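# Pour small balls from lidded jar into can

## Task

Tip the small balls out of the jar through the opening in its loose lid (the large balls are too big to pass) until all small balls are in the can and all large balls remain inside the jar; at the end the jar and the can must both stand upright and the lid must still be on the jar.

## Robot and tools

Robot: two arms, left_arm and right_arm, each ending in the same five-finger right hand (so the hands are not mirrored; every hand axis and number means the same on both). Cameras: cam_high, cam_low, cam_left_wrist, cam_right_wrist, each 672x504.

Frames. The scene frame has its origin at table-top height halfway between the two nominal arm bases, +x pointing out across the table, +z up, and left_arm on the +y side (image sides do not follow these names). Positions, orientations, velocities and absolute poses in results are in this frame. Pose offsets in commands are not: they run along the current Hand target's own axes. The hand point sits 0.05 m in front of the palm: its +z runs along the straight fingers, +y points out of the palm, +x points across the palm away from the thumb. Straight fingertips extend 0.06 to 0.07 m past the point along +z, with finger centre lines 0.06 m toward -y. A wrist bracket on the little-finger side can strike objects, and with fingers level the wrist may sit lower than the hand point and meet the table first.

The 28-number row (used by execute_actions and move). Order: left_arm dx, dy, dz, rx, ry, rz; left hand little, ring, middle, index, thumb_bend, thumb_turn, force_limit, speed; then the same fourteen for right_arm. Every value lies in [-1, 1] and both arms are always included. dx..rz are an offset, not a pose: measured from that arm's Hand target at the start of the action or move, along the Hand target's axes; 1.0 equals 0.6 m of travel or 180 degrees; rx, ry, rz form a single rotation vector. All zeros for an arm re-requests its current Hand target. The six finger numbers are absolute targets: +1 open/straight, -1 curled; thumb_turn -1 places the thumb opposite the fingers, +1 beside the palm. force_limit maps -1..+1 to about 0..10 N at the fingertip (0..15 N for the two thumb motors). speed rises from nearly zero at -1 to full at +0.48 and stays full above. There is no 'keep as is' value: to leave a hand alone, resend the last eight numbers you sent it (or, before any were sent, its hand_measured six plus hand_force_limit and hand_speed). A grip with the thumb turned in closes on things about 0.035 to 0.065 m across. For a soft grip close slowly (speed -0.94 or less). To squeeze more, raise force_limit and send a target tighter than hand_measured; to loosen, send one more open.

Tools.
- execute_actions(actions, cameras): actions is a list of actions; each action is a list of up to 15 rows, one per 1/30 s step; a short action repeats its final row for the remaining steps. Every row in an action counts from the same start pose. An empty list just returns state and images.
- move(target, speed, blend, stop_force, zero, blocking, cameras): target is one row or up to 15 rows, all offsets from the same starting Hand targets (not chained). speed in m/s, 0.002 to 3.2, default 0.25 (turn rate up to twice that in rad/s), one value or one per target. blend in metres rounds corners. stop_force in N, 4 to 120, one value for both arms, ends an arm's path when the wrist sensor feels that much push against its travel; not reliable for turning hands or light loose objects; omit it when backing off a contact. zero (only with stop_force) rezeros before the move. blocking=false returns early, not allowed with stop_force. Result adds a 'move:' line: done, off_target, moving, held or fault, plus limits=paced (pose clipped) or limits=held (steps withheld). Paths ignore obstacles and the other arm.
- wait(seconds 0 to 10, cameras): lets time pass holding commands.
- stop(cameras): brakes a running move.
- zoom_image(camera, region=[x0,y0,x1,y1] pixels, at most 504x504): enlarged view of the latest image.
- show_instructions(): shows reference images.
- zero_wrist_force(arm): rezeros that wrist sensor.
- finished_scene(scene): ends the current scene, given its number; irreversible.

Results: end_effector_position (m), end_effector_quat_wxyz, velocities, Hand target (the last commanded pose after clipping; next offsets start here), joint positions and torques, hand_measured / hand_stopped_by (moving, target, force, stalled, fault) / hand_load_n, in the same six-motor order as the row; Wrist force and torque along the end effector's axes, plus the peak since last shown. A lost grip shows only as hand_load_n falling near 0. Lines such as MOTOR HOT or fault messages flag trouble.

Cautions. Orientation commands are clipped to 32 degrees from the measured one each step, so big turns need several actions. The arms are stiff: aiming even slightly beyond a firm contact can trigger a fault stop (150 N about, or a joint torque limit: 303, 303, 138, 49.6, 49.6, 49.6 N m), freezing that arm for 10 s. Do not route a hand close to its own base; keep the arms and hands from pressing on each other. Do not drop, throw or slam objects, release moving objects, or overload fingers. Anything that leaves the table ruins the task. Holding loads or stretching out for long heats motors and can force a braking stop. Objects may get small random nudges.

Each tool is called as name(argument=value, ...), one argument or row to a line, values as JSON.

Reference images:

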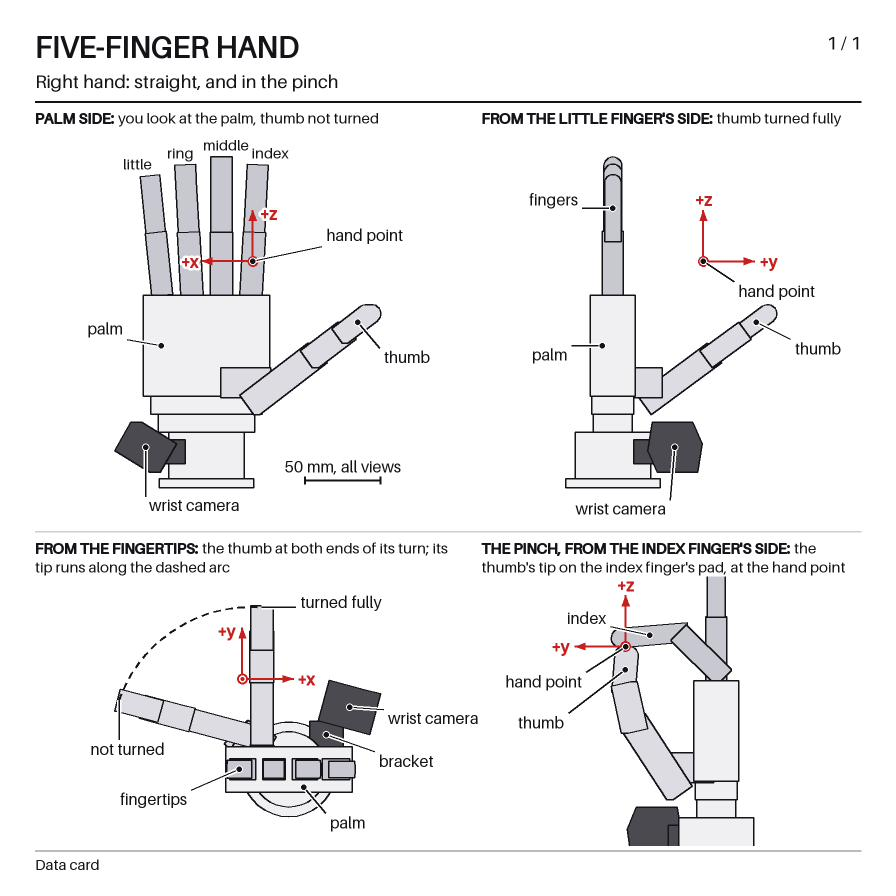

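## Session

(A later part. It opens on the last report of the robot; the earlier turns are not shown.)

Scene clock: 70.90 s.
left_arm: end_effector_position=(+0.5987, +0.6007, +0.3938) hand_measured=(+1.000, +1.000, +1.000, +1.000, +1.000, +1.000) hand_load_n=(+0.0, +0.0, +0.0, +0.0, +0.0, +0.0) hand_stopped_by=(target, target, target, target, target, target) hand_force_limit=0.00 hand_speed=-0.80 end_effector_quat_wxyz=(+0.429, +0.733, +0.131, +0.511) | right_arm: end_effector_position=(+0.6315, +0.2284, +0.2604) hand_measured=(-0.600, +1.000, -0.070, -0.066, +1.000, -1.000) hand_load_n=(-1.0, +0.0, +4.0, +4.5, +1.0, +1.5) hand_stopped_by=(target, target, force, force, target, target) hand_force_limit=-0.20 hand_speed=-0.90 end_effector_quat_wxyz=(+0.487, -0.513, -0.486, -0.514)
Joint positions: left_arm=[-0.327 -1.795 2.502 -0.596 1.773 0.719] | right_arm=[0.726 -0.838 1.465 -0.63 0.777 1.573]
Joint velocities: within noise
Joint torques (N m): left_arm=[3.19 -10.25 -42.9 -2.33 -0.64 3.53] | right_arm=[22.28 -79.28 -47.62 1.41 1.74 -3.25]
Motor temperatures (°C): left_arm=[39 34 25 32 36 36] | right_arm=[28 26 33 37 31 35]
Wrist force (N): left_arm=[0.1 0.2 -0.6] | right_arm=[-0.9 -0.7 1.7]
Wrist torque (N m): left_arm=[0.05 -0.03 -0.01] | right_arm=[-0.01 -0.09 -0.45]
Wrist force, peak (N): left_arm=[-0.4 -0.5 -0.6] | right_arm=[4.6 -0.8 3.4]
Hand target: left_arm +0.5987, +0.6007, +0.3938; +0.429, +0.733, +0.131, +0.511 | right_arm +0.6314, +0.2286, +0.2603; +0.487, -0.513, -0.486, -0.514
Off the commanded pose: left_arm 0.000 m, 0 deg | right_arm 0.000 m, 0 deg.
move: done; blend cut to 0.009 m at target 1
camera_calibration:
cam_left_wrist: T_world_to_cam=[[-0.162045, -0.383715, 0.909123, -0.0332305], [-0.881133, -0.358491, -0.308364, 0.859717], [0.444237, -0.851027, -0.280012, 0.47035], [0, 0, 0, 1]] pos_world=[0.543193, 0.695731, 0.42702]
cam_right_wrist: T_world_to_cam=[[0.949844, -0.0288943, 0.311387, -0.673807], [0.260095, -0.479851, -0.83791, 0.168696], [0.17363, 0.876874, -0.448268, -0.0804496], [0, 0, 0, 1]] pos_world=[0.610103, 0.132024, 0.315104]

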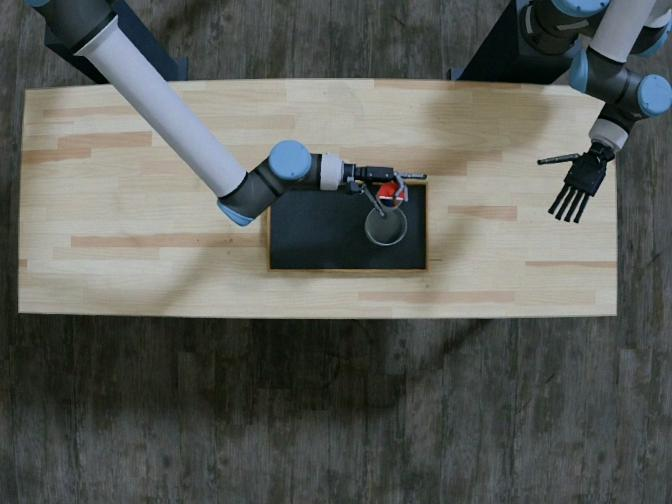

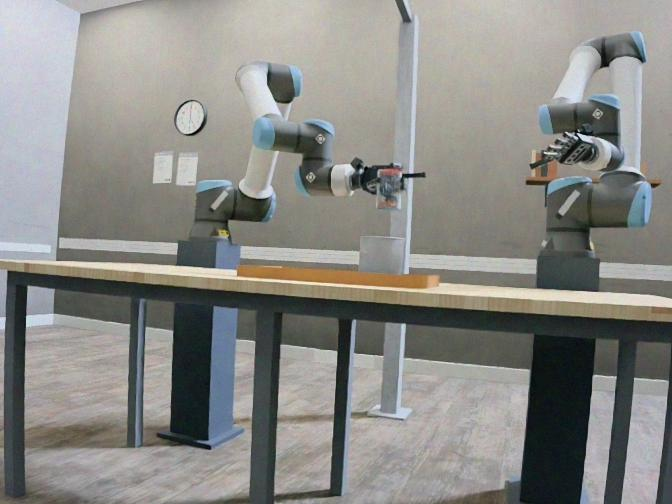

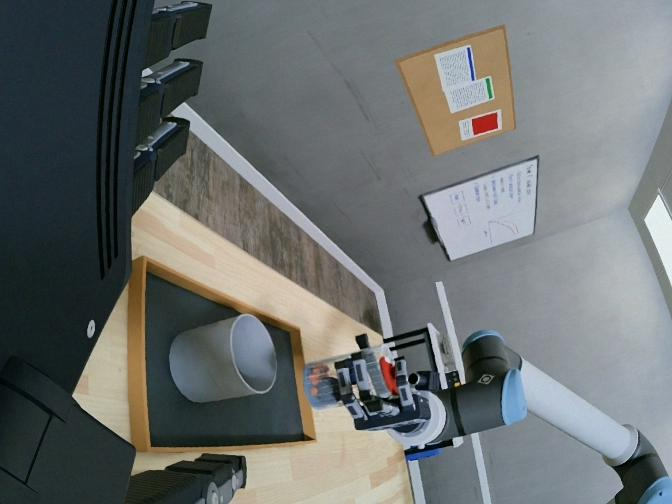

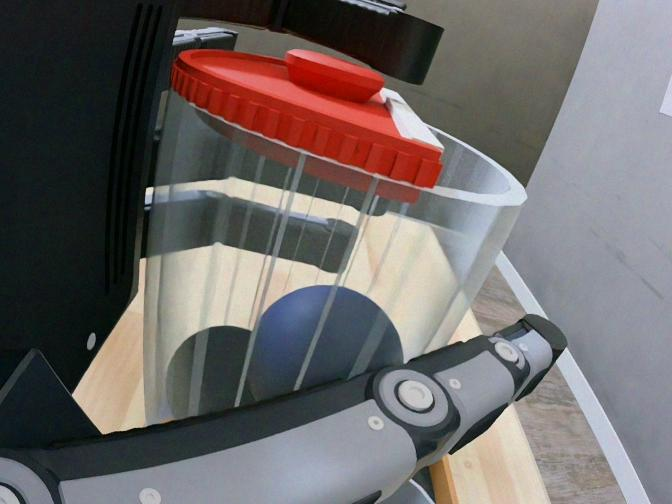

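move(
  target=[
    [0,0,0,0,0,0,1,1,1,1,1,1,0,-0.8,0,0,0,0,0,0.333,-0.6,1,-0.9,-0.9,1,-1,-0.2,-0.9],
    [0,0,0,0,0,0,1,1,1,1,1,1,0,-0.8,-0.1,0,0,0,0,0.4,-0.6,1,-0.9,-0.9,1,-1,-0.2,-0.9],
  ],
  speed=0.4,
)

zoom_image(
  camera="cam_low",
  region=[290, 150, 490, 300],
)

zoom_image(
  camera="cam_left_wrist",
  region=[150, 280, 450, 480],
)

Scene clock: 74.13 s.
left_arm: end_effector_position=(+0.5987, +0.6007, +0.3938) hand_measured=(+1.000, +1.000, +1.000, +1.000, +1.000, +1.000) hand_load_n=(+0.0, +0.0, +0.0, +0.0, +0.0, +0.0) hand_stopped_by=(target, target, target, target, target, target) hand_force_limit=0.00 hand_speed=-0.80 end_effector_quat_wxyz=(+0.429, +0.733, +0.131, +0.511) | right_arm: end_effector_position=(+0.6314, +0.2287, +0.2004) hand_measured=(-0.600, +1.000, -0.070, -0.066, +1.000, -1.000) hand_load_n=(-1.5, +0.0, +3.5, +4.5, +1.5, +1.0) hand_stopped_by=(target, target, force, force, target, target) hand_force_limit=-0.20 hand_speed=-0.90 end_effector_quat_wxyz=(+0.696, -0.700, -0.092, -0.129)
Joint positions: left_arm=[-0.327 -1.795 2.502 -0.596 1.773 0.719] | right_arm=[0.673 -0.758 1.362 -0.607 0.723 2.83]
Joint velocities: within noise
Joint torques (N m): left_arm=[2.89 -10.4 -42.18 -2.42 -0.9 3.09] | right_arm=[-14.45 -85.81 -32.15 -5.34 -2.01 3.07]
Motor temperatures (°C): left_arm=[39 34 25 32 36 36] | right_arm=[28 26 33 37 31 35]
Wrist force (N): left_arm=[-0.3 -0.2 -0.4] | right_arm=[-0.5 0.5 1.5]
Wrist torque (N m): left_arm=[-0.03 0.01 -0.05] | right_arm=[0.14 -0.04 -0.64]
Wrist force, peak (N): left_arm=[0.3 0.8 -0.7] | right_arm=[-0.8 -0.5 2.4]
Hand target: left_arm +0.5987, +0.6007, +0.3938; +0.429, +0.733, +0.131, +0.511 | right_arm +0.6314, +0.2287, +0.2003; +0.696, -0.700, -0.092, -0.129
Off the commanded pose: left_arm 0.000 m, 0 deg | right_arm 0.000 m, 0 deg.
move: done
camera_calibration:
cam_left_wrist: T_world_to_cam=[[-0.162045, -0.383715, 0.909123, -0.0332305], [-0.881133, -0.358491, -0.308364, 0.859717], [0.444237, -0.851027, -0.280012, 0.47035], [0, 0, 0, 1]] pos_world=[0.543193, 0.695731, 0.42702]
cam_right_wrist: T_world_to_cam=[[0.590393, -0.00749107, -0.807081, -0.208793], [-0.731496, -0.427565, -0.531132, 0.671293], [-0.341101, 0.903954, -0.257911, 0.173035], [0, 0, 0, 1]] pos_world=[0.67334, 0.129041, 0.232659]

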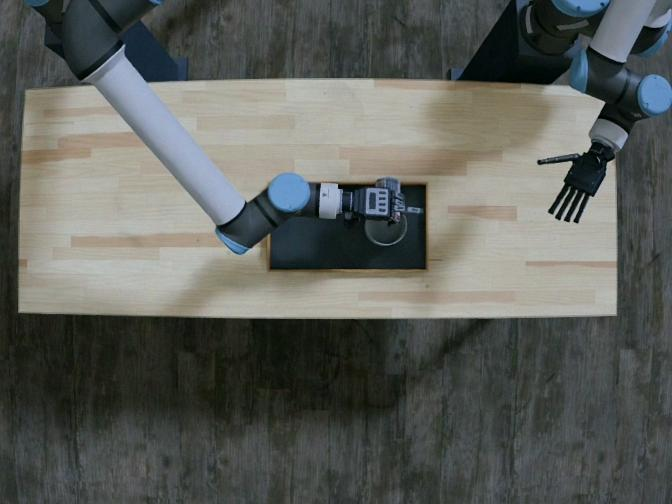

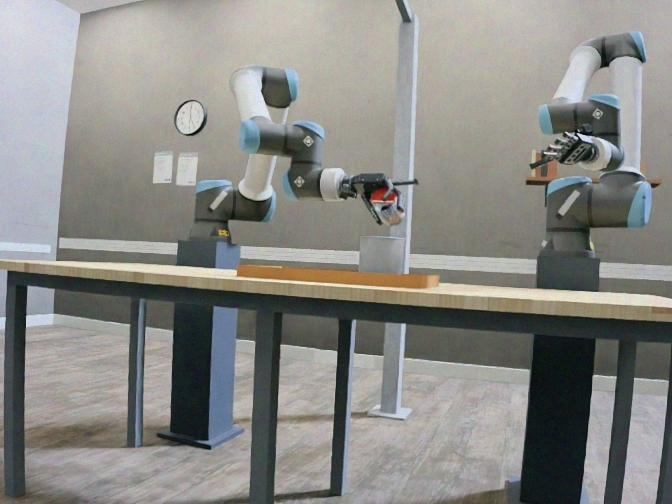

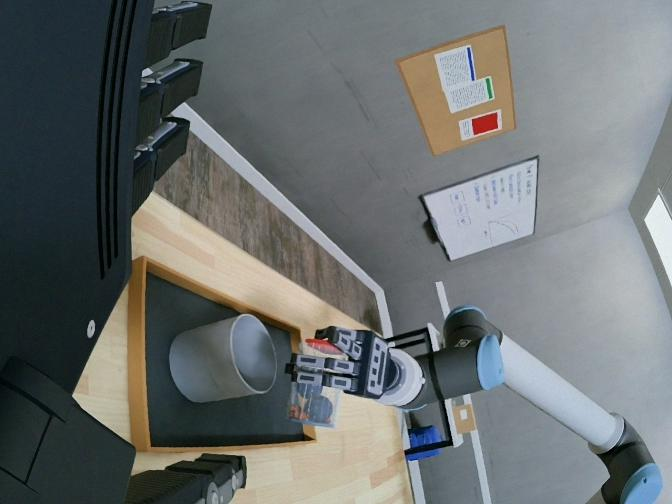

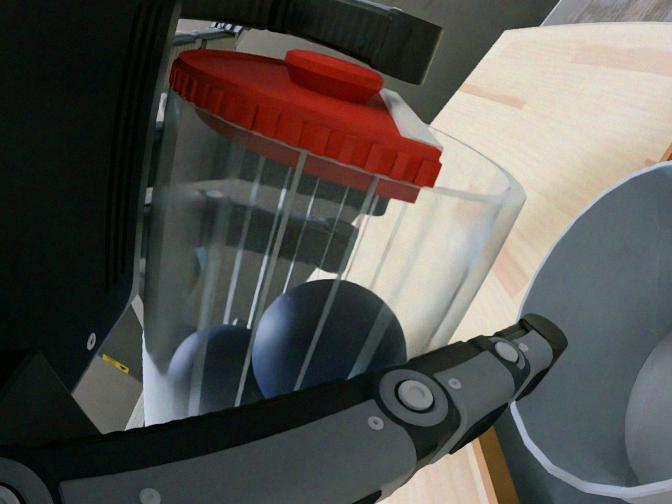

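Scaled by 2.520.

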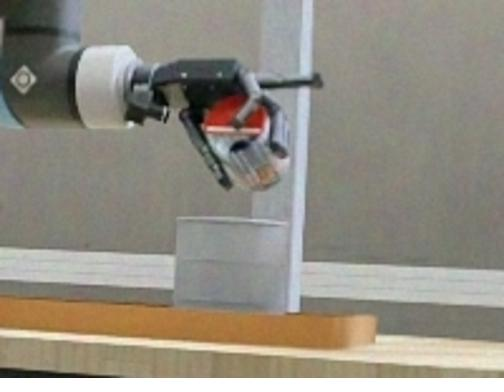

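Scaled by 1.680 from the camera's 672x504 image, which has a finer 960x720 frame.

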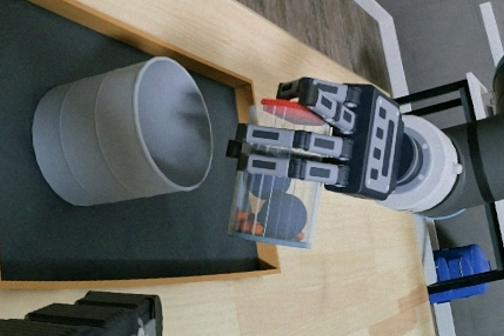

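move(
  target=[
    [0,0,0,0,0,0,1,1,1,1,1,1,0,-0.8,0,0,0,0,0,0.183,-0.6,1,-0.9,-0.9,1,-1,-0.2,-0.9],
    [0,0,0,0,0,0,1,1,1,1,1,1,0,-0.8,0.0396,0.0129,0,0,0,0.377,-0.6,1,-0.9,-0.9,1,-1,-0.2,-0.9],
  ],
  speed=0.4,
)

zoom_image(
  camera="cam_low",
  region=[290, 150, 490, 300],
)

zoom_image(
  camera="cam_left_wrist",
  region=[150, 280, 450, 480],
)

Scene clock: 77.13 s.
left_arm: end_effector_position=(+0.5987, +0.6007, +0.3938) hand_measured=(+1.000, +1.000, +1.000, +1.000, +1.000, +1.000) hand_load_n=(+0.0, +0.0, +0.5, -0.5, +0.0, +0.0) hand_stopped_by=(target, target, target, target, target, target) hand_force_limit=0.00 hand_speed=-0.80 end_effector_quat_wxyz=(+0.429, +0.733, +0.131, +0.511) | right_arm: end_effector_position=(+0.6564, +0.2274, +0.2003) hand_measured=(-0.600, +1.000, -0.070, -0.066, +1.000, -1.000) hand_load_n=(+0.0, +0.0, +3.5, +4.5, +1.0, -0.5) hand_stopped_by=(target, target, force, force, target, target) hand_force_limit=-0.20 hand_speed=-0.90 end_effector_quat_wxyz=(+0.650, -0.632, +0.315, +0.281)
Joint positions: left_arm=[-0.327 -1.795 2.502 -0.596 1.773 0.719] | right_arm=[0.618 -0.635 1.227 -0.595 0.669 4.014]
Joint velocities: within noise
Joint torques (N m): left_arm=[6.02 -10.39 -40.67 -2.07 -1.3 2.83] | right_arm=[-16.82 -93.7 -31.66 -5.03 -2.06 2.78]
Motor temperatures (°C): left_arm=[39 34 25 32 36 36] | right_arm=[28 26 33 37 31 35]
Wrist force (N): left_arm=[-0.1 -0.5 -0.2] | right_arm=[0.6 -0.4 0.9]
Wrist torque (N m): left_arm=[-0.07 -0.02 -0.05] | right_arm=[0.12 -0.10 -0.40]
Wrist force, peak (N): left_arm=[-0.8 0.3 -0.8] | right_arm=[-0.1 0.4 1.6]
Hand target: left_arm +0.5987, +0.6007, +0.3938; +0.429, +0.733, +0.131, +0.511 | right_arm +0.6564, +0.2274, +0.2003; +0.650, -0.632, +0.315, +0.281
Off the commanded pose: left_arm 0.000 m, 0 deg | right_arm 0.000 m, 0 deg.
move: done
camera_calibration:
cam_left_wrist: T_world_to_cam=[[-0.162045, -0.383715, 0.909123, -0.0332305], [-0.881133, -0.358491, -0.308364, 0.859717], [0.444237, -0.851027, -0.280012, 0.47035], [0, 0, 0, 1]] pos_world=[0.543193, 0.695731, 0.42702]
cam_right_wrist: T_world_to_cam=[[-0.52321, 0.0520577, -0.850612, 0.50249], [-0.781752, -0.426701, 0.454741, 0.52425], [-0.339285, 0.902893, 0.263951, 0.0772654], [0, 0, 0, 1]] pos_world=[0.698957, 0.127777, 0.168632]

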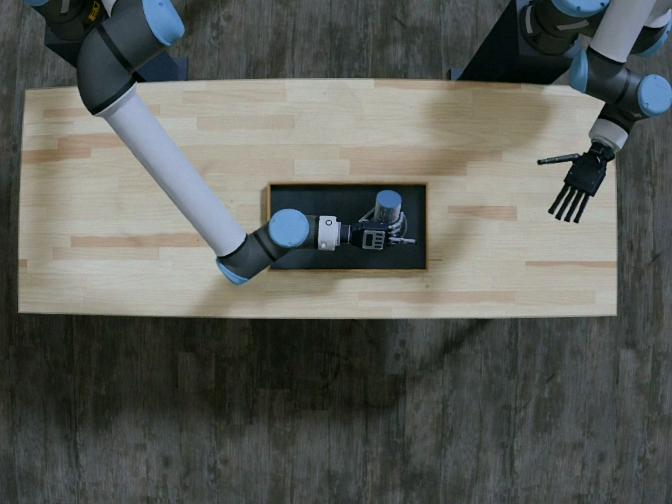

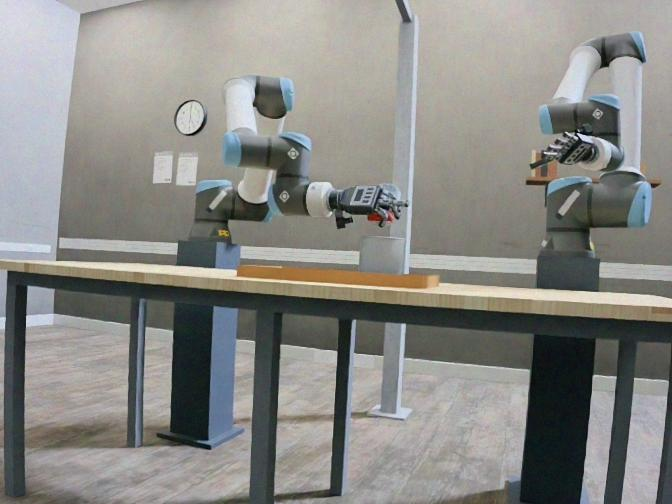

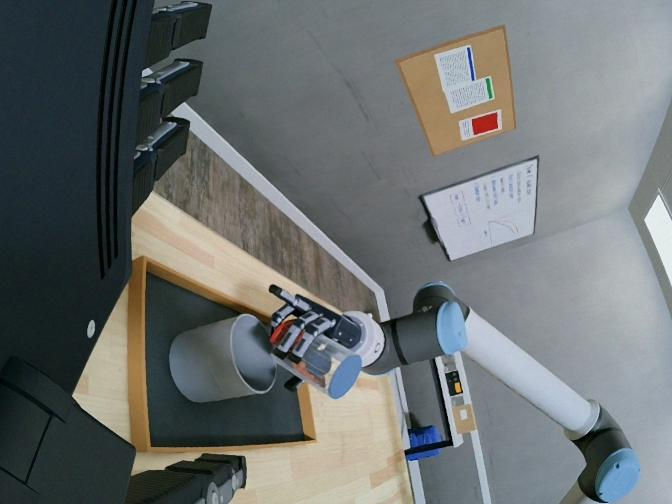

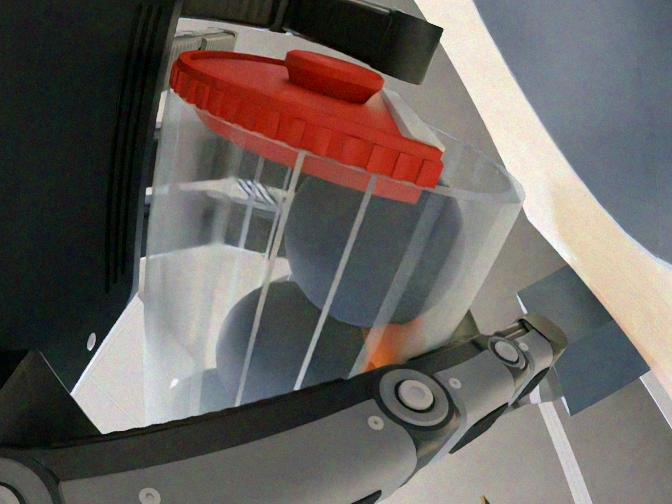

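Scaled by 2.520.

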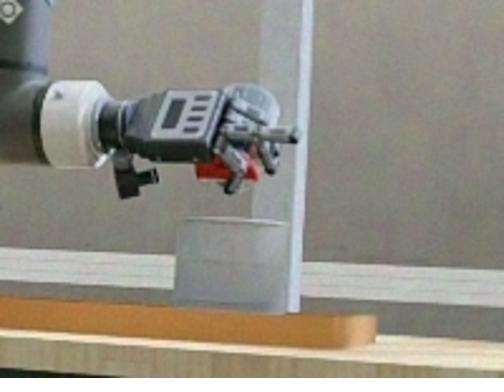

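Scaled by 1.680 from the camera's 672x504 image, which has a finer 960x720 frame.

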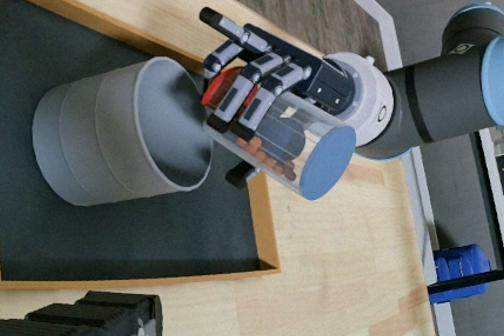

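move(
  target=[
    [0,0,0,0,0,0,1,1,1,1,1,1,0,-0.8,-0.0268,0.032,0,0,0,-0.377,-0.6,1,-0.9,-0.9,1,-1,-0.2,-0.9],
    [0,0,0,0,0,0,1,1,1,1,1,1,0,-0.8,0,0,0,0,0,0,-0.6,1,-0.9,-0.9,1,-1,-0.2,-0.9],
    [0,0,0,0,0,0,1,1,1,1,1,1,0,-0.8,0.025,0,0.04,0,0,0,-0.6,1,-0.9,-0.9,1,-1,-0.2,-0.9],
    [0,0,0,0,0,0,1,1,1,1,1,1,0,-0.8,-0.025,0,-0.04,0,0,0,-0.6,1,-0.9,-0.9,1,-1,-0.2,-0.9],
    [0,0,0,0,0,0,1,1,1,1,1,1,0,-0.8,0.025,0,0.04,0,0,0,-0.6,1,-0.9,-0.9,1,-1,-0.2,-0.9],
    [0,0,0,0,0,0,1,1,1,1,1,1,0,-0.8,-0.025,0,-0.04,0,0,0,-0.6,1,-0.9,-0.9,1,-1,-0.2,-0.9],
    [0,0,0,0,0,0,1,1,1,1,1,1,0,-0.8,0.025,0,-0.04,0,0,0,-0.6,1,-0.9,-0.9,1,-1,-0.2,-0.9],
    [0,0,0,0,0,0,1,1,1,1,1,1,0,-0.8,-0.025,0,0.04,0,0,0,-0.6,1,-0.9,-0.9,1,-1,-0.2,-0.9],
    [0,0,0,0,0,0,1,1,1,1,1,1,0,-0.8,0.025,0,-0.04,0,0,0,-0.6,1,-0.9,-0.9,1,-1,-0.2,-0.9],
    [0,0,0,0,0,0,1,1,1,1,1,1,0,-0.8,-0.025,0,0.04,0,0,0,-0.6,1,-0.9,-0.9,1,-1,-0.2,-0.9],
    [0,0,0,0,0,0,1,1,1,1,1,1,0,-0.8,0,0,0,0,0,0,-0.6,1,-0.9,-0.9,1,-1,-0.2,-0.9],
  ],
  speed=0.5,
  cameras=["cam_low","cam_left_wrist","cam_right_wrist"],
)

zoom_image(
  camera="cam_left_wrist",
  region=[150, 280, 450, 480],
)

Scene clock: 83.63 s.
left_arm: end_effector_position=(+0.5987, +0.6007, +0.3938) hand_measured=(+1.000, +1.000, +1.000, +1.000, +1.000, +1.000) hand_load_n=(-0.5, +0.0, +0.0, +0.0, +0.0, +0.0) hand_stopped_by=(target, target, target, target, target, target) hand_force_limit=0.00 hand_speed=-0.80 end_effector_quat_wxyz=(+0.429, +0.733, +0.131, +0.511) | right_arm: end_effector_position=(+0.6562, +0.2277, +0.2004) hand_measured=(-0.600, +1.000, -0.070, -0.066, +1.000, -1.000) hand_load_n=(+0.0, +0.0, +3.5, +4.0, +1.0, -0.5) hand_stopped_by=(target, target, force, force, target, target) hand_force_limit=-0.20 hand_speed=-0.90 end_effector_quat_wxyz=(+0.649, -0.632, +0.315, +0.281)
Joint positions: left_arm=[-0.327 -1.795 2.502 -0.596 1.773 0.719] | right_arm=[0.619 -0.635 1.227 -0.595 0.669 4.015]
Joint velocities: within noise
Joint torques (N m): left_arm=[1.62 -10.6 -40.98 -2.02 -0.92 2.62] | right_arm=[-15.3 -131.6 -31.66 -4.83 -2.05 -1.78]
Motor temperatures (°C): left_arm=[39 34 25 32 36 36] | right_arm=[28 26 33 37 31 35]
Wrist force (N): left_arm=[0.4 -0.1 -0.3] | right_arm=[0.5 -0.4 0.6]
Wrist torque (N m): left_arm=[-0.01 -0.10 0.00] | right_arm=[0.15 -0.08 -0.39]
Wrist force, peak (N): left_arm=[-0.1 0.0 -1.0] | right_arm=[2.0 -0.1 3.2]
Hand target: left_arm +0.5987, +0.6007, +0.3938; +0.429, +0.733, +0.131, +0.511 | right_arm +0.6564, +0.2274, +0.2003; +0.650, -0.632, +0.315, +0.281
Off the commanded pose: left_arm 0.000 m, 0 deg | right_arm 0.000 m, 0 deg.
move: done
camera_calibration:
cam_left_wrist: T_world_to_cam=[[-0.162045, -0.383715, 0.909123, -0.0332305], [-0.881133, -0.358491, -0.308364, 0.859717], [0.444237, -0.851027, -0.280012, 0.47035], [0, 0, 0, 1]] pos_world=[0.543193, 0.695731, 0.42702]
cam_right_wrist: T_world_to_cam=[[-0.523485, 0.0520965, -0.850441, 0.502528], [-0.781562, -0.426838, 0.45494, 0.524073], [-0.339299, 0.902826, 0.26416, 0.0769108], [0, 0, 0, 1]] pos_world=[0.698758, 0.128077, 0.168632]
Images, in order (width x height): cam_low 672x504, cam_left_wrist 672x504, cam_right_wrist 672x504.

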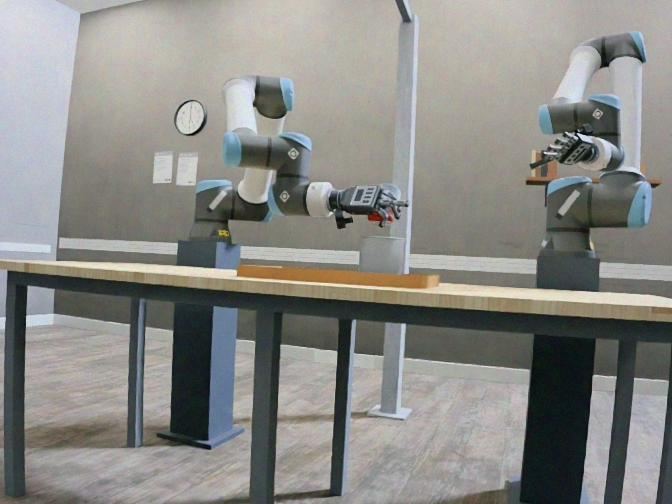

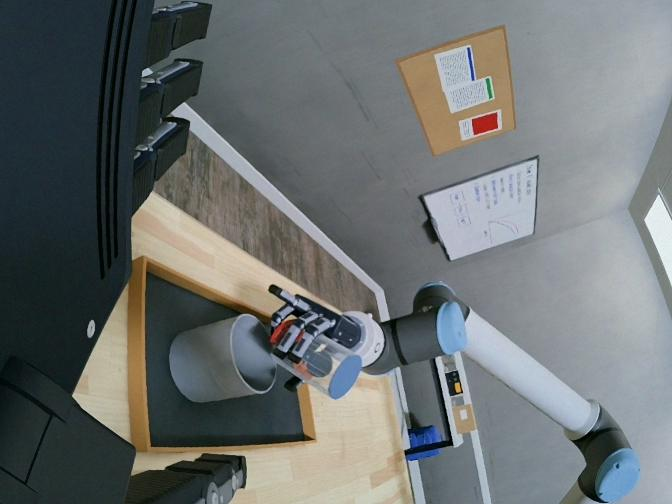

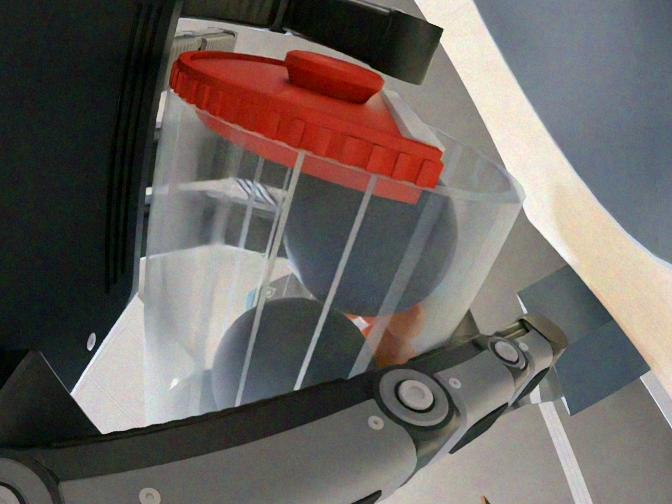

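Scaled by 1.680 from the camera's 672x504 image, which has a finer 960x720 frame.

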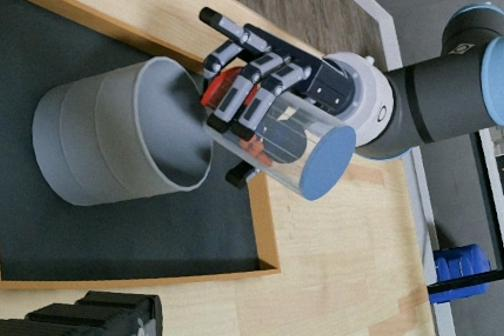

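move(
  target=[
    [0,0,0,0,0,0,1,1,1,1,1,1,0,-0.8,-0.0268,0.032,0,0,0,-0.42,-0.6,1,-0.9,-0.9,1,-1,-0.2,-0.9],
    [0,0,0,0,0,0,1,1,1,1,1,1,0,-0.8,0,0,0,0,0,0,-0.6,1,-0.9,-0.9,1,-1,-0.2,-0.9],
    [0,0,0,0,0,0,1,1,1,1,1,1,0,-0.8,0.03,0,0.045,0,0,0,-0.6,1,-0.9,-0.9,1,-1,-0.2,-0.9],
    [0,0,0,0,0,0,1,1,1,1,1,1,0,-0.8,-0.03,0,-0.045,0,0,0,-0.6,1,-0.9,-0.9,1,-1,-0.2,-0.9],
    [0,0,0,0,0,0,1,1,1,1,1,1,0,-0.8,0.03,0,0.045,0,0,0,-0.6,1,-0.9,-0.9,1,-1,-0.2,-0.9],
    [0,0,0,0,0,0,1,1,1,1,1,1,0,-0.8,-0.03,0,-0.045,0,0,0,-0.6,1,-0.9,-0.9,1,-1,-0.2,-0.9],
    [0,0,0,0,0,0,1,1,1,1,1,1,0,-0.8,0.03,0,-0.045,0,0,0,-0.6,1,-0.9,-0.9,1,-1,-0.2,-0.9],
    [0,0,0,0,0,0,1,1,1,1,1,1,0,-0.8,-0.03,0,0.045,0,0,0,-0.6,1,-0.9,-0.9,1,-1,-0.2,-0.9],
    [0,0,0,0,0,0,1,1,1,1,1,1,0,-0.8,0.03,0,-0.045,0,0,0,-0.6,1,-0.9,-0.9,1,-1,-0.2,-0.9],
    [0,0,0,0,0,0,1,1,1,1,1,1,0,-0.8,-0.03,0,0.045,0,0,0,-0.6,1,-0.9,-0.9,1,-1,-0.2,-0.9],
    [0,0,0,0,0,0,1,1,1,1,1,1,0,-0.8,0,0,0,0,0,0,-0.6,1,-0.9,-0.9,1,-1,-0.2,-0.9],
  ],
  speed=0.6,
  cameras=["cam_low","cam_left_wrist","cam_right_wrist"],
)

zoom_image(
  camera="cam_left_wrist",
  region=[150, 280, 450, 480],
)

Scene clock: 89.97 s.
left_arm: end_effector_position=(+0.5987, +0.6007, +0.3938) hand_measured=(+1.000, +1.000, +1.000, +1.000, +1.000, +1.000) hand_load_n=(+0.0, +0.0, +0.0, +0.0, +0.0, +0.0) hand_stopped_by=(target, target, target, target, target, target) hand_force_limit=0.00 hand_speed=-0.80 end_effector_quat_wxyz=(+0.429, +0.733, +0.131, +0.511) | right_arm: end_effector_position=(+0.6562, +0.2277, +0.2004) hand_measured=(-0.600, +1.000, -0.070, -0.066, +1.000, -1.000) hand_load_n=(+0.5, +0.0, +3.5, +4.0, +1.0, -0.5) hand_stopped_by=(target, target, force, force, target, target) hand_force_limit=-0.20 hand_speed=-0.90 end_effector_quat_wxyz=(+0.650, -0.632, +0.315, +0.281)
Joint positions: left_arm=[-0.327 -1.795 2.502 -0.596 1.773 0.719] | right_arm=[0.619 -0.635 1.227 -0.595 0.669 4.015]
Joint velocities: within noise
Joint torques (N m): left_arm=[-2.55 -9.99 -40.39 -2.26 -0.8 3.3] | right_arm=[-17.05 -128.74 -32.53 -5.06 -1.95 -0.52]
Motor temperatures (°C): left_arm=[39 34 25 32 36 36] | right_arm=[28 26 33 37 31 35]
Wrist force (N): left_arm=[-0.3 -0.3 0.0] | right_arm=[0.4 -0.4 0.9]
Wrist torque (N m): left_arm=[-0.07 -0.01 -0.05] | right_arm=[0.12 -0.07 -0.40]
Wrist force, peak (N): left_arm=[-0.3 -0.5 -0.9] | right_arm=[-1.8 -0.9 3.0]
Hand target: left_arm +0.5987, +0.6007, +0.3938; +0.429, +0.733, +0.131, +0.511 | right_arm +0.6564, +0.2274, +0.2003; +0.650, -0.632, +0.315, +0.281
Off the commanded pose: left_arm 0.000 m, 0 deg | right_arm 0.000 m, 0 deg.
move: done
camera_calibration:
cam_left_wrist: T_world_to_cam=[[-0.162045, -0.383715, 0.909123, -0.0332305], [-0.881133, -0.358491, -0.308364, 0.859717], [0.444237, -0.851027, -0.280012, 0.47035], [0, 0, 0, 1]] pos_world=[0.543193, 0.695731, 0.42702]
cam_right_wrist: T_world_to_cam=[[-0.523485, 0.0520965, -0.850441, 0.502523], [-0.781562, -0.426838, 0.45494, 0.524116], [-0.339299, 0.902826, 0.26416, 0.0768206], [0, 0, 0, 1]] pos_world=[0.698758, 0.128177, 0.168632]
Images, in order (width x height): cam_low 672x504, cam_left_wrist 672x504, cam_right_wrist 672x504.

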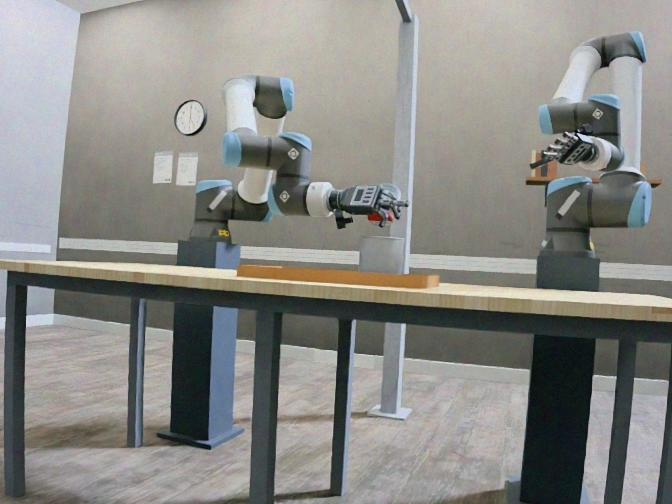

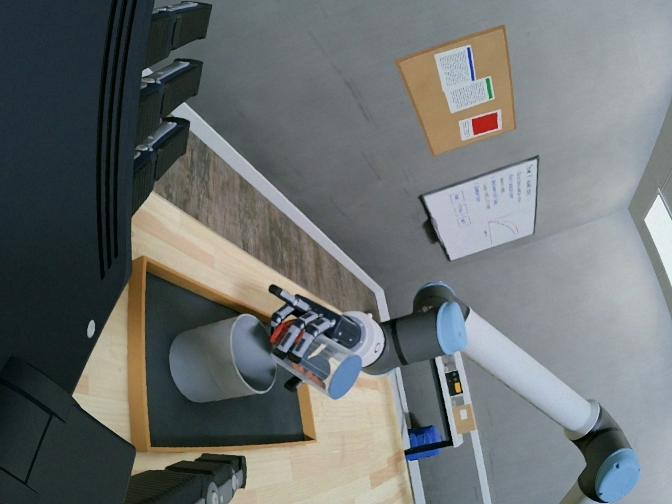

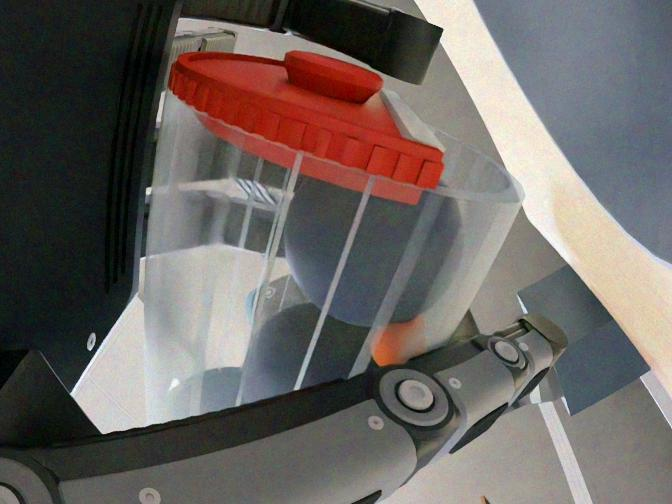

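Scaled by 1.680 from the camera's 672x504 image, which has a finer 960x720 frame.

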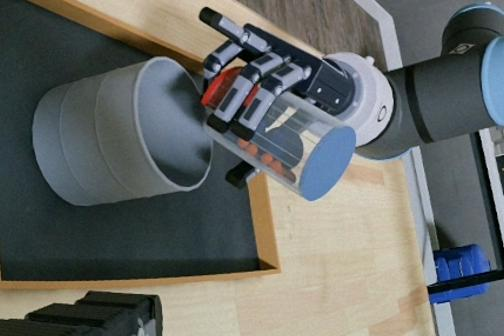

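move(
  target=[
    [0,0,0,0,0,0,1,1,1,1,1,1,0,-0.8,-0.0268,0.032,0,0,0,-0.42,-0.6,1,-0.9,-0.9,1,-1,-0.2,-0.9],
    [0,0,0,0,0,0,1,1,1,1,1,1,0,-0.8,0,0,0,0,0,0,-0.6,1,-0.9,-0.9,1,-1,-0.2,-0.9],
    [0,0,0,0,0,0,1,1,1,1,1,1,0,-0.8,0.03,0,0.045,0,0,0,-0.6,1,-0.9,-0.9,1,-1,-0.2,-0.9],
    [0,0,0,0,0,0,1,1,1,1,1,1,0,-0.8,-0.03,0,-0.045,0,0,0,-0.6,1,-0.9,-0.9,1,-1,-0.2,-0.9],
    [0,0,0,0,0,0,1,1,1,1,1,1,0,-0.8,0.03,0,0.045,0,0,0,-0.6,1,-0.9,-0.9,1,-1,-0.2,-0.9],
    [0,0,0,0,0,0,1,1,1,1,1,1,0,-0.8,-0.03,0,-0.045,0,0,0,-0.6,1,-0.9,-0.9,1,-1,-0.2,-0.9],
    [0,0,0,0,0,0,1,1,1,1,1,1,0,-0.8,0.03,0,-0.045,0,0,0,-0.6,1,-0.9,-0.9,1,-1,-0.2,-0.9],
    [0,0,0,0,0,0,1,1,1,1,1,1,0,-0.8,-0.03,0,0.045,0,0,0,-0.6,1,-0.9,-0.9,1,-1,-0.2,-0.9],
    [0,0,0,0,0,0,1,1,1,1,1,1,0,-0.8,0.03,0,-0.045,0,0,0,-0.6,1,-0.9,-0.9,1,-1,-0.2,-0.9],
    [0,0,0,0,0,0,1,1,1,1,1,1,0,-0.8,-0.03,0,0.045,0,0,0,-0.6,1,-0.9,-0.9,1,-1,-0.2,-0.9],
    [0,0,0,0,0,0,1,1,1,1,1,1,0,-0.8,0,0,0,0,0,0,-0.6,1,-0.9,-0.9,1,-1,-0.2,-0.9],
  ],
  speed=0.6,
  cameras=["cam_low","cam_left_wrist","cam_right_wrist"],
)

zoom_image(
  camera="cam_left_wrist",
  region=[230, 280, 380, 420],
)

Scene clock: 96.80 s.
left_arm: end_effector_position=(+0.5987, +0.6007, +0.3938) hand_measured=(+1.000, +1.000, +1.000, +1.000, +1.000, +1.000) hand_load_n=(+0.0, +0.0, +0.0, +0.0, +0.0, +0.0) hand_stopped_by=(target, target, target, target, target, target) hand_force_limit=0.00 hand_speed=-0.80 end_effector_quat_wxyz=(+0.429, +0.733, +0.131, +0.511) | right_arm: end_effector_position=(+0.6562, +0.2277, +0.2004) hand_measured=(-0.600, +1.000, -0.070, -0.066, +1.000, -1.000) hand_load_n=(+0.5, +0.0, +3.0, +4.0, +1.0, -0.5) hand_stopped_by=(target, target, force, force, target, target) hand_force_limit=-0.20 hand_speed=-0.90 end_effector_quat_wxyz=(+0.650, -0.632, +0.315, +0.281)
Joint positions: left_arm=[-0.327 -1.795 2.502 -0.596 1.773 0.719] | right_arm=[0.619 -0.635 1.227 -0.595 0.669 4.015]
Joint velocities: within noise
Joint torques (N m): left_arm=[-1.81 -10.39 -41.29 -2.03 -1.19 2.71] | right_arm=[-15.79 -133.24 -31.38 -5.44 -2.25 -0.71]
Motor temperatures (°C): left_arm=[39 34 25 32 36 36] | right_arm=[28 26 33 37 31 35]
Wrist force (N): left_arm=[-0.1 0.2 0.3] | right_arm=[0.1 -0.2 0.8]
Wrist torque (N m): left_arm=[-0.01 -0.04 -0.03] | right_arm=[0.17 -0.02 -0.41]
Wrist force, peak (N): left_arm=[-0.1 -0.6 -0.8] | right_arm=[1.8 -0.5 3.1]
Hand target: left_arm +0.5987, +0.6007, +0.3938; +0.429, +0.733, +0.131, +0.511 | right_arm +0.6564, +0.2274, +0.2003; +0.650, -0.632, +0.315, +0.281
Off the commanded pose: left_arm 0.000 m, 0 deg | right_arm 0.000 m, 0 deg.
move: done
camera_calibration:
cam_left_wrist: T_world_to_cam=[[-0.162045, -0.383715, 0.909123, -0.0332305], [-0.881133, -0.358491, -0.308364, 0.859717], [0.444237, -0.851027, -0.280012, 0.47035], [0, 0, 0, 1]] pos_world=[0.543193, 0.695731, 0.42702]
cam_right_wrist: T_world_to_cam=[[-0.523485, 0.0520965, -0.850441, 0.502523], [-0.781562, -0.426838, 0.45494, 0.524116], [-0.339299, 0.902826, 0.26416, 0.0768206], [0, 0, 0, 1]] pos_world=[0.698758, 0.128177, 0.168632]
Images, in order (width x height): cam_low 672x504, cam_left_wrist 672x504, cam_right_wrist 672x504.

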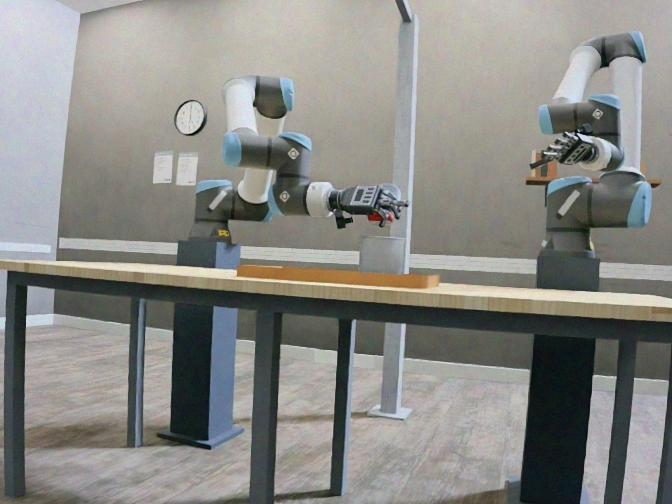

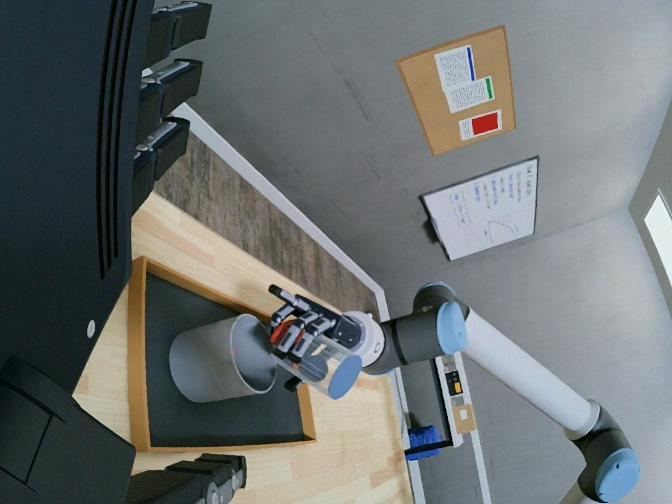

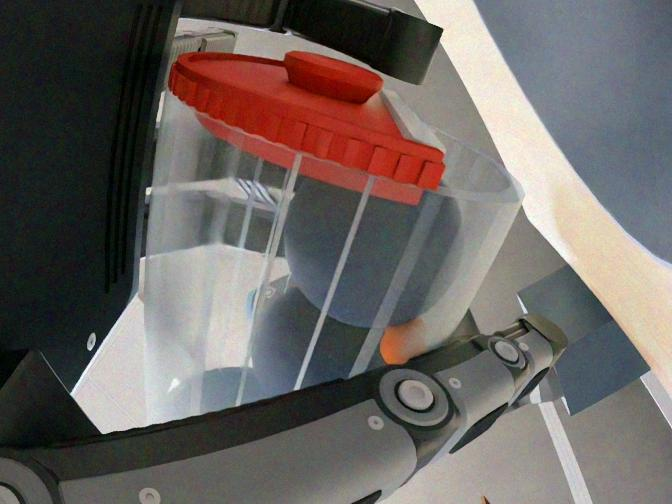

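Scaled by 3.360 from the camera's 672x504 image, which has a finer 960x720 frame.

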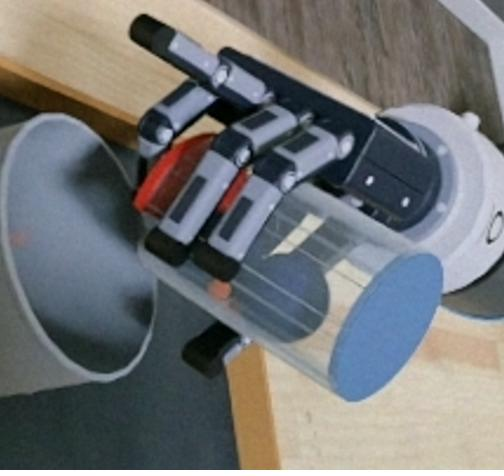

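Two-ish left. Repeat.

move(
  target=[
    [0,0,0,0,0,0,1,1,1,1,1,1,0,-0.8,-0.0268,0.032,0,0,0,-0.45,-0.6,1,-0.9,-0.9,1,-1,-0.2,-0.9],
    [0,0,0,0,0,0,1,1,1,1,1,1,0,-0.8,0,0,0,0,0,0.02,-0.6,1,-0.9,-0.9,1,-1,-0.2,-0.9],
    [0,0,0,0,0,0,1,1,1,1,1,1,0,-0.8,-0.0268,0.032,0,0,0,-0.45,-0.6,1,-0.9,-0.9,1,-1,-0.2,-0.9],
    [0,0,0,0,0,0,1,1,1,1,1,1,0,-0.8,0,0,0,0,0,0,-0.6,1,-0.9,-0.9,1,-1,-0.2,-0.9],
    [0,0,0,0,0,0,1,1,1,1,1,1,0,-0.8,0.03,0,0.045,0,0,0,-0.6,1,-0.9,-0.9,1,-1,-0.2,-0.9],
    [0,0,0,0,0,0,1,1,1,1,1,1,0,-0.8,-0.03,0,-0.045,0,0,0,-0.6,1,-0.9,-0.9,1,-1,-0.2,-0.9],
    [0,0,0,0,0,0,1,1,1,1,1,1,0,-0.8,0.03,0,0.045,0,0,0,-0.6,1,-0.9,-0.9,1,-1,-0.2,-0.9],
    [0,0,0,0,0,0,1,1,1,1,1,1,0,-0.8,-0.03,0,-0.045,0,0,0,-0.6,1,-0.9,-0.9,1,-1,-0.2,-0.9],
    [0,0,0,0,0,0,1,1,1,1,1,1,0,-0.8,0.03,0,-0.045,0,0,0,-0.6,1,-0.9,-0.9,1,-1,-0.2,-0.9],
    [0,0,0,0,0,0,1,1,1,1,1,1,0,-0.8,-0.03,0,0.045,0,0,0,-0.6,1,-0.9,-0.9,1,-1,-0.2,-0.9],
    [0,0,0,0,0,0,1,1,1,1,1,1,0,-0.8,0,0,0,0,0,0,-0.6,1,-0.9,-0.9,1,-1,-0.2,-0.9],
  ],
  speed=0.6,
  cameras=["cam_low","cam_left_wrist","cam_right_wrist"],
)

zoom_image(
  camera="cam_left_wrist",
  region=[230, 280, 380, 420],
)

Scene clock: 105.53 s.
left_arm: end_effector_position=(+0.5987, +0.6007, +0.3938) hand_measured=(+1.000, +1.000, +1.000, +1.000, +1.000, +1.000) hand_load_n=(+0.0, +0.0, +0.0, +0.0, +0.0, +0.0) hand_stopped_by=(target, target, target, target, target, target) hand_force_limit=0.00 hand_speed=-0.80 end_effector_quat_wxyz=(+0.429, +0.733, +0.131, +0.511) | right_arm: end_effector_position=(+0.6562, +0.2277, +0.2004) hand_measured=(-0.600, +1.000, -0.070, -0.066, +1.000, -1.000) hand_load_n=(+0.0, +0.0, +3.5, +3.5, +1.0, -0.5) hand_stopped_by=(target, target, force, force, target, target) hand_force_limit=-0.20 hand_speed=-0.90 end_effector_quat_wxyz=(+0.649, -0.632, +0.315, +0.281) end_effector_velocity=(+0.001, -0.002, -0.001) end_effector_angular_velocity=(+0.001, -0.001, +0.001)
Joint positions: left_arm=[-0.327 -1.795 2.502 -0.596 1.773 0.719] | right_arm=[0.619 -0.635 1.227 -0.595 0.669 4.015]
Joint velocities: left_arm=[within noise] | right_arm=[-0.003 -0.001 0.004 -0.005 -0.003 0]
Joint torques (N m): left_arm=[-6.13 -10.75 -39.97 -1.85 -1.34 3.09] | right_arm=[-15.26 -133 -30.39 -5.64 -2.46 -1.9]
Motor temperatures (°C): left_arm=[39 34 25 32 36 36] | right_arm=[28 26 33 37 31 35]
Wrist force (N): left_arm=[-0.4 0.4 -0.2] | right_arm=[0.6 -0.3 0.8]
Wrist torque (N m): left_arm=[0.06 0.02 -0.04] | right_arm=[0.15 -0.09 -0.39]
Wrist force, peak (N): left_arm=[0.4 -0.2 -1.1] | right_arm=[2.1 0.1 3.0]
Hand target: left_arm +0.5987, +0.6007, +0.3938; +0.429, +0.733, +0.131, +0.511 | right_arm +0.6564, +0.2274, +0.2003; +0.650, -0.632, +0.315, +0.281
Off the commanded pose: left_arm 0.000 m, 0 deg | right_arm 0.000 m, 0 deg.
move: done
camera_calibration:
cam_left_wrist: T_world_to_cam=[[-0.162045, -0.383715, 0.909123, -0.0332305], [-0.881133, -0.358491, -0.308364, 0.859717], [0.444237, -0.851027, -0.280012, 0.47035], [0, 0, 0, 1]] pos_world=[0.543193, 0.695731, 0.42702]
cam_right_wrist: T_world_to_cam=[[-0.523485, 0.0520965, -0.850441, 0.502523], [-0.781562, -0.426838, 0.45494, 0.524116], [-0.339299, 0.902826, 0.26416, 0.0768206], [0, 0, 0, 1]] pos_world=[0.698758, 0.128177, 0.168632]
Images, in order (width x height): cam_low 672x504, cam_left_wrist 672x504, cam_right_wrist 672x504.

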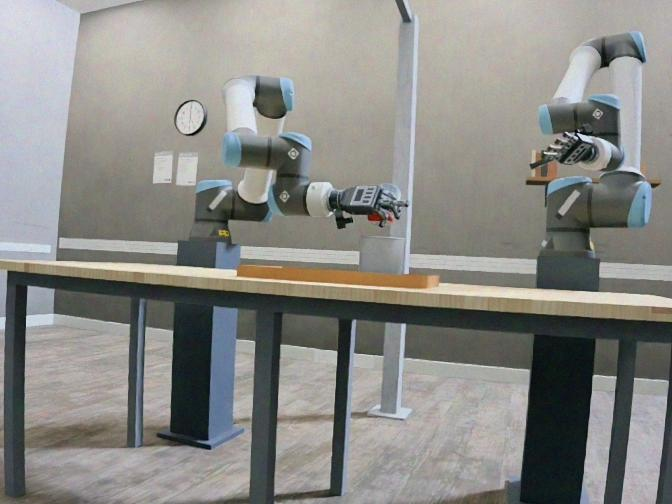

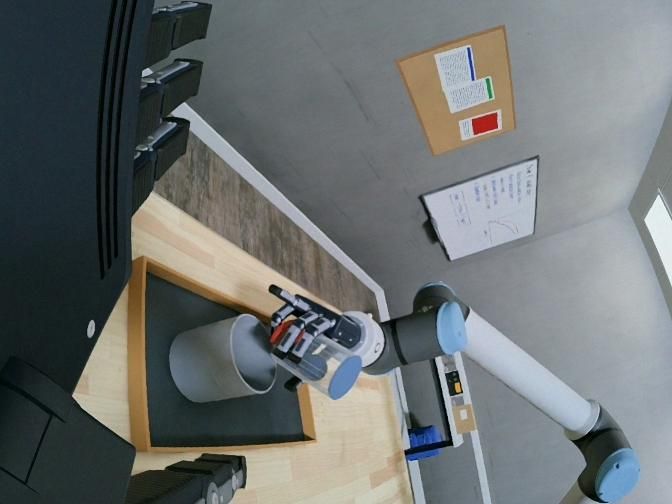

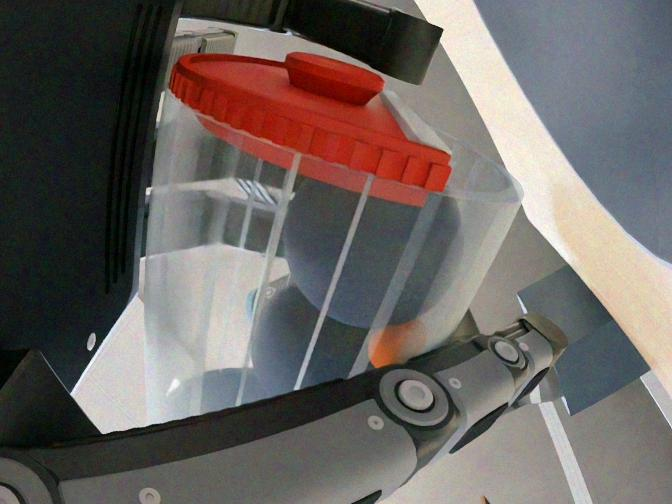

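Scaled by 3.360 from the camera's 672x504 image, which has a finer 960x720 frame.

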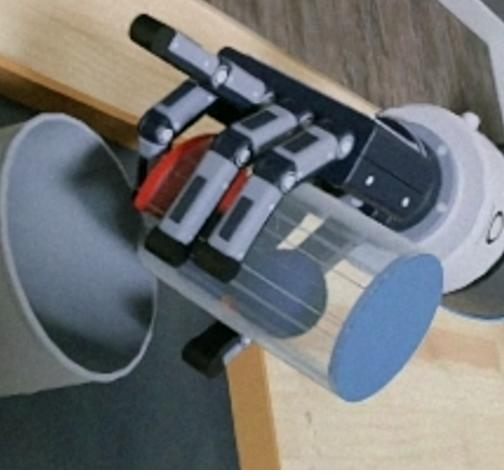

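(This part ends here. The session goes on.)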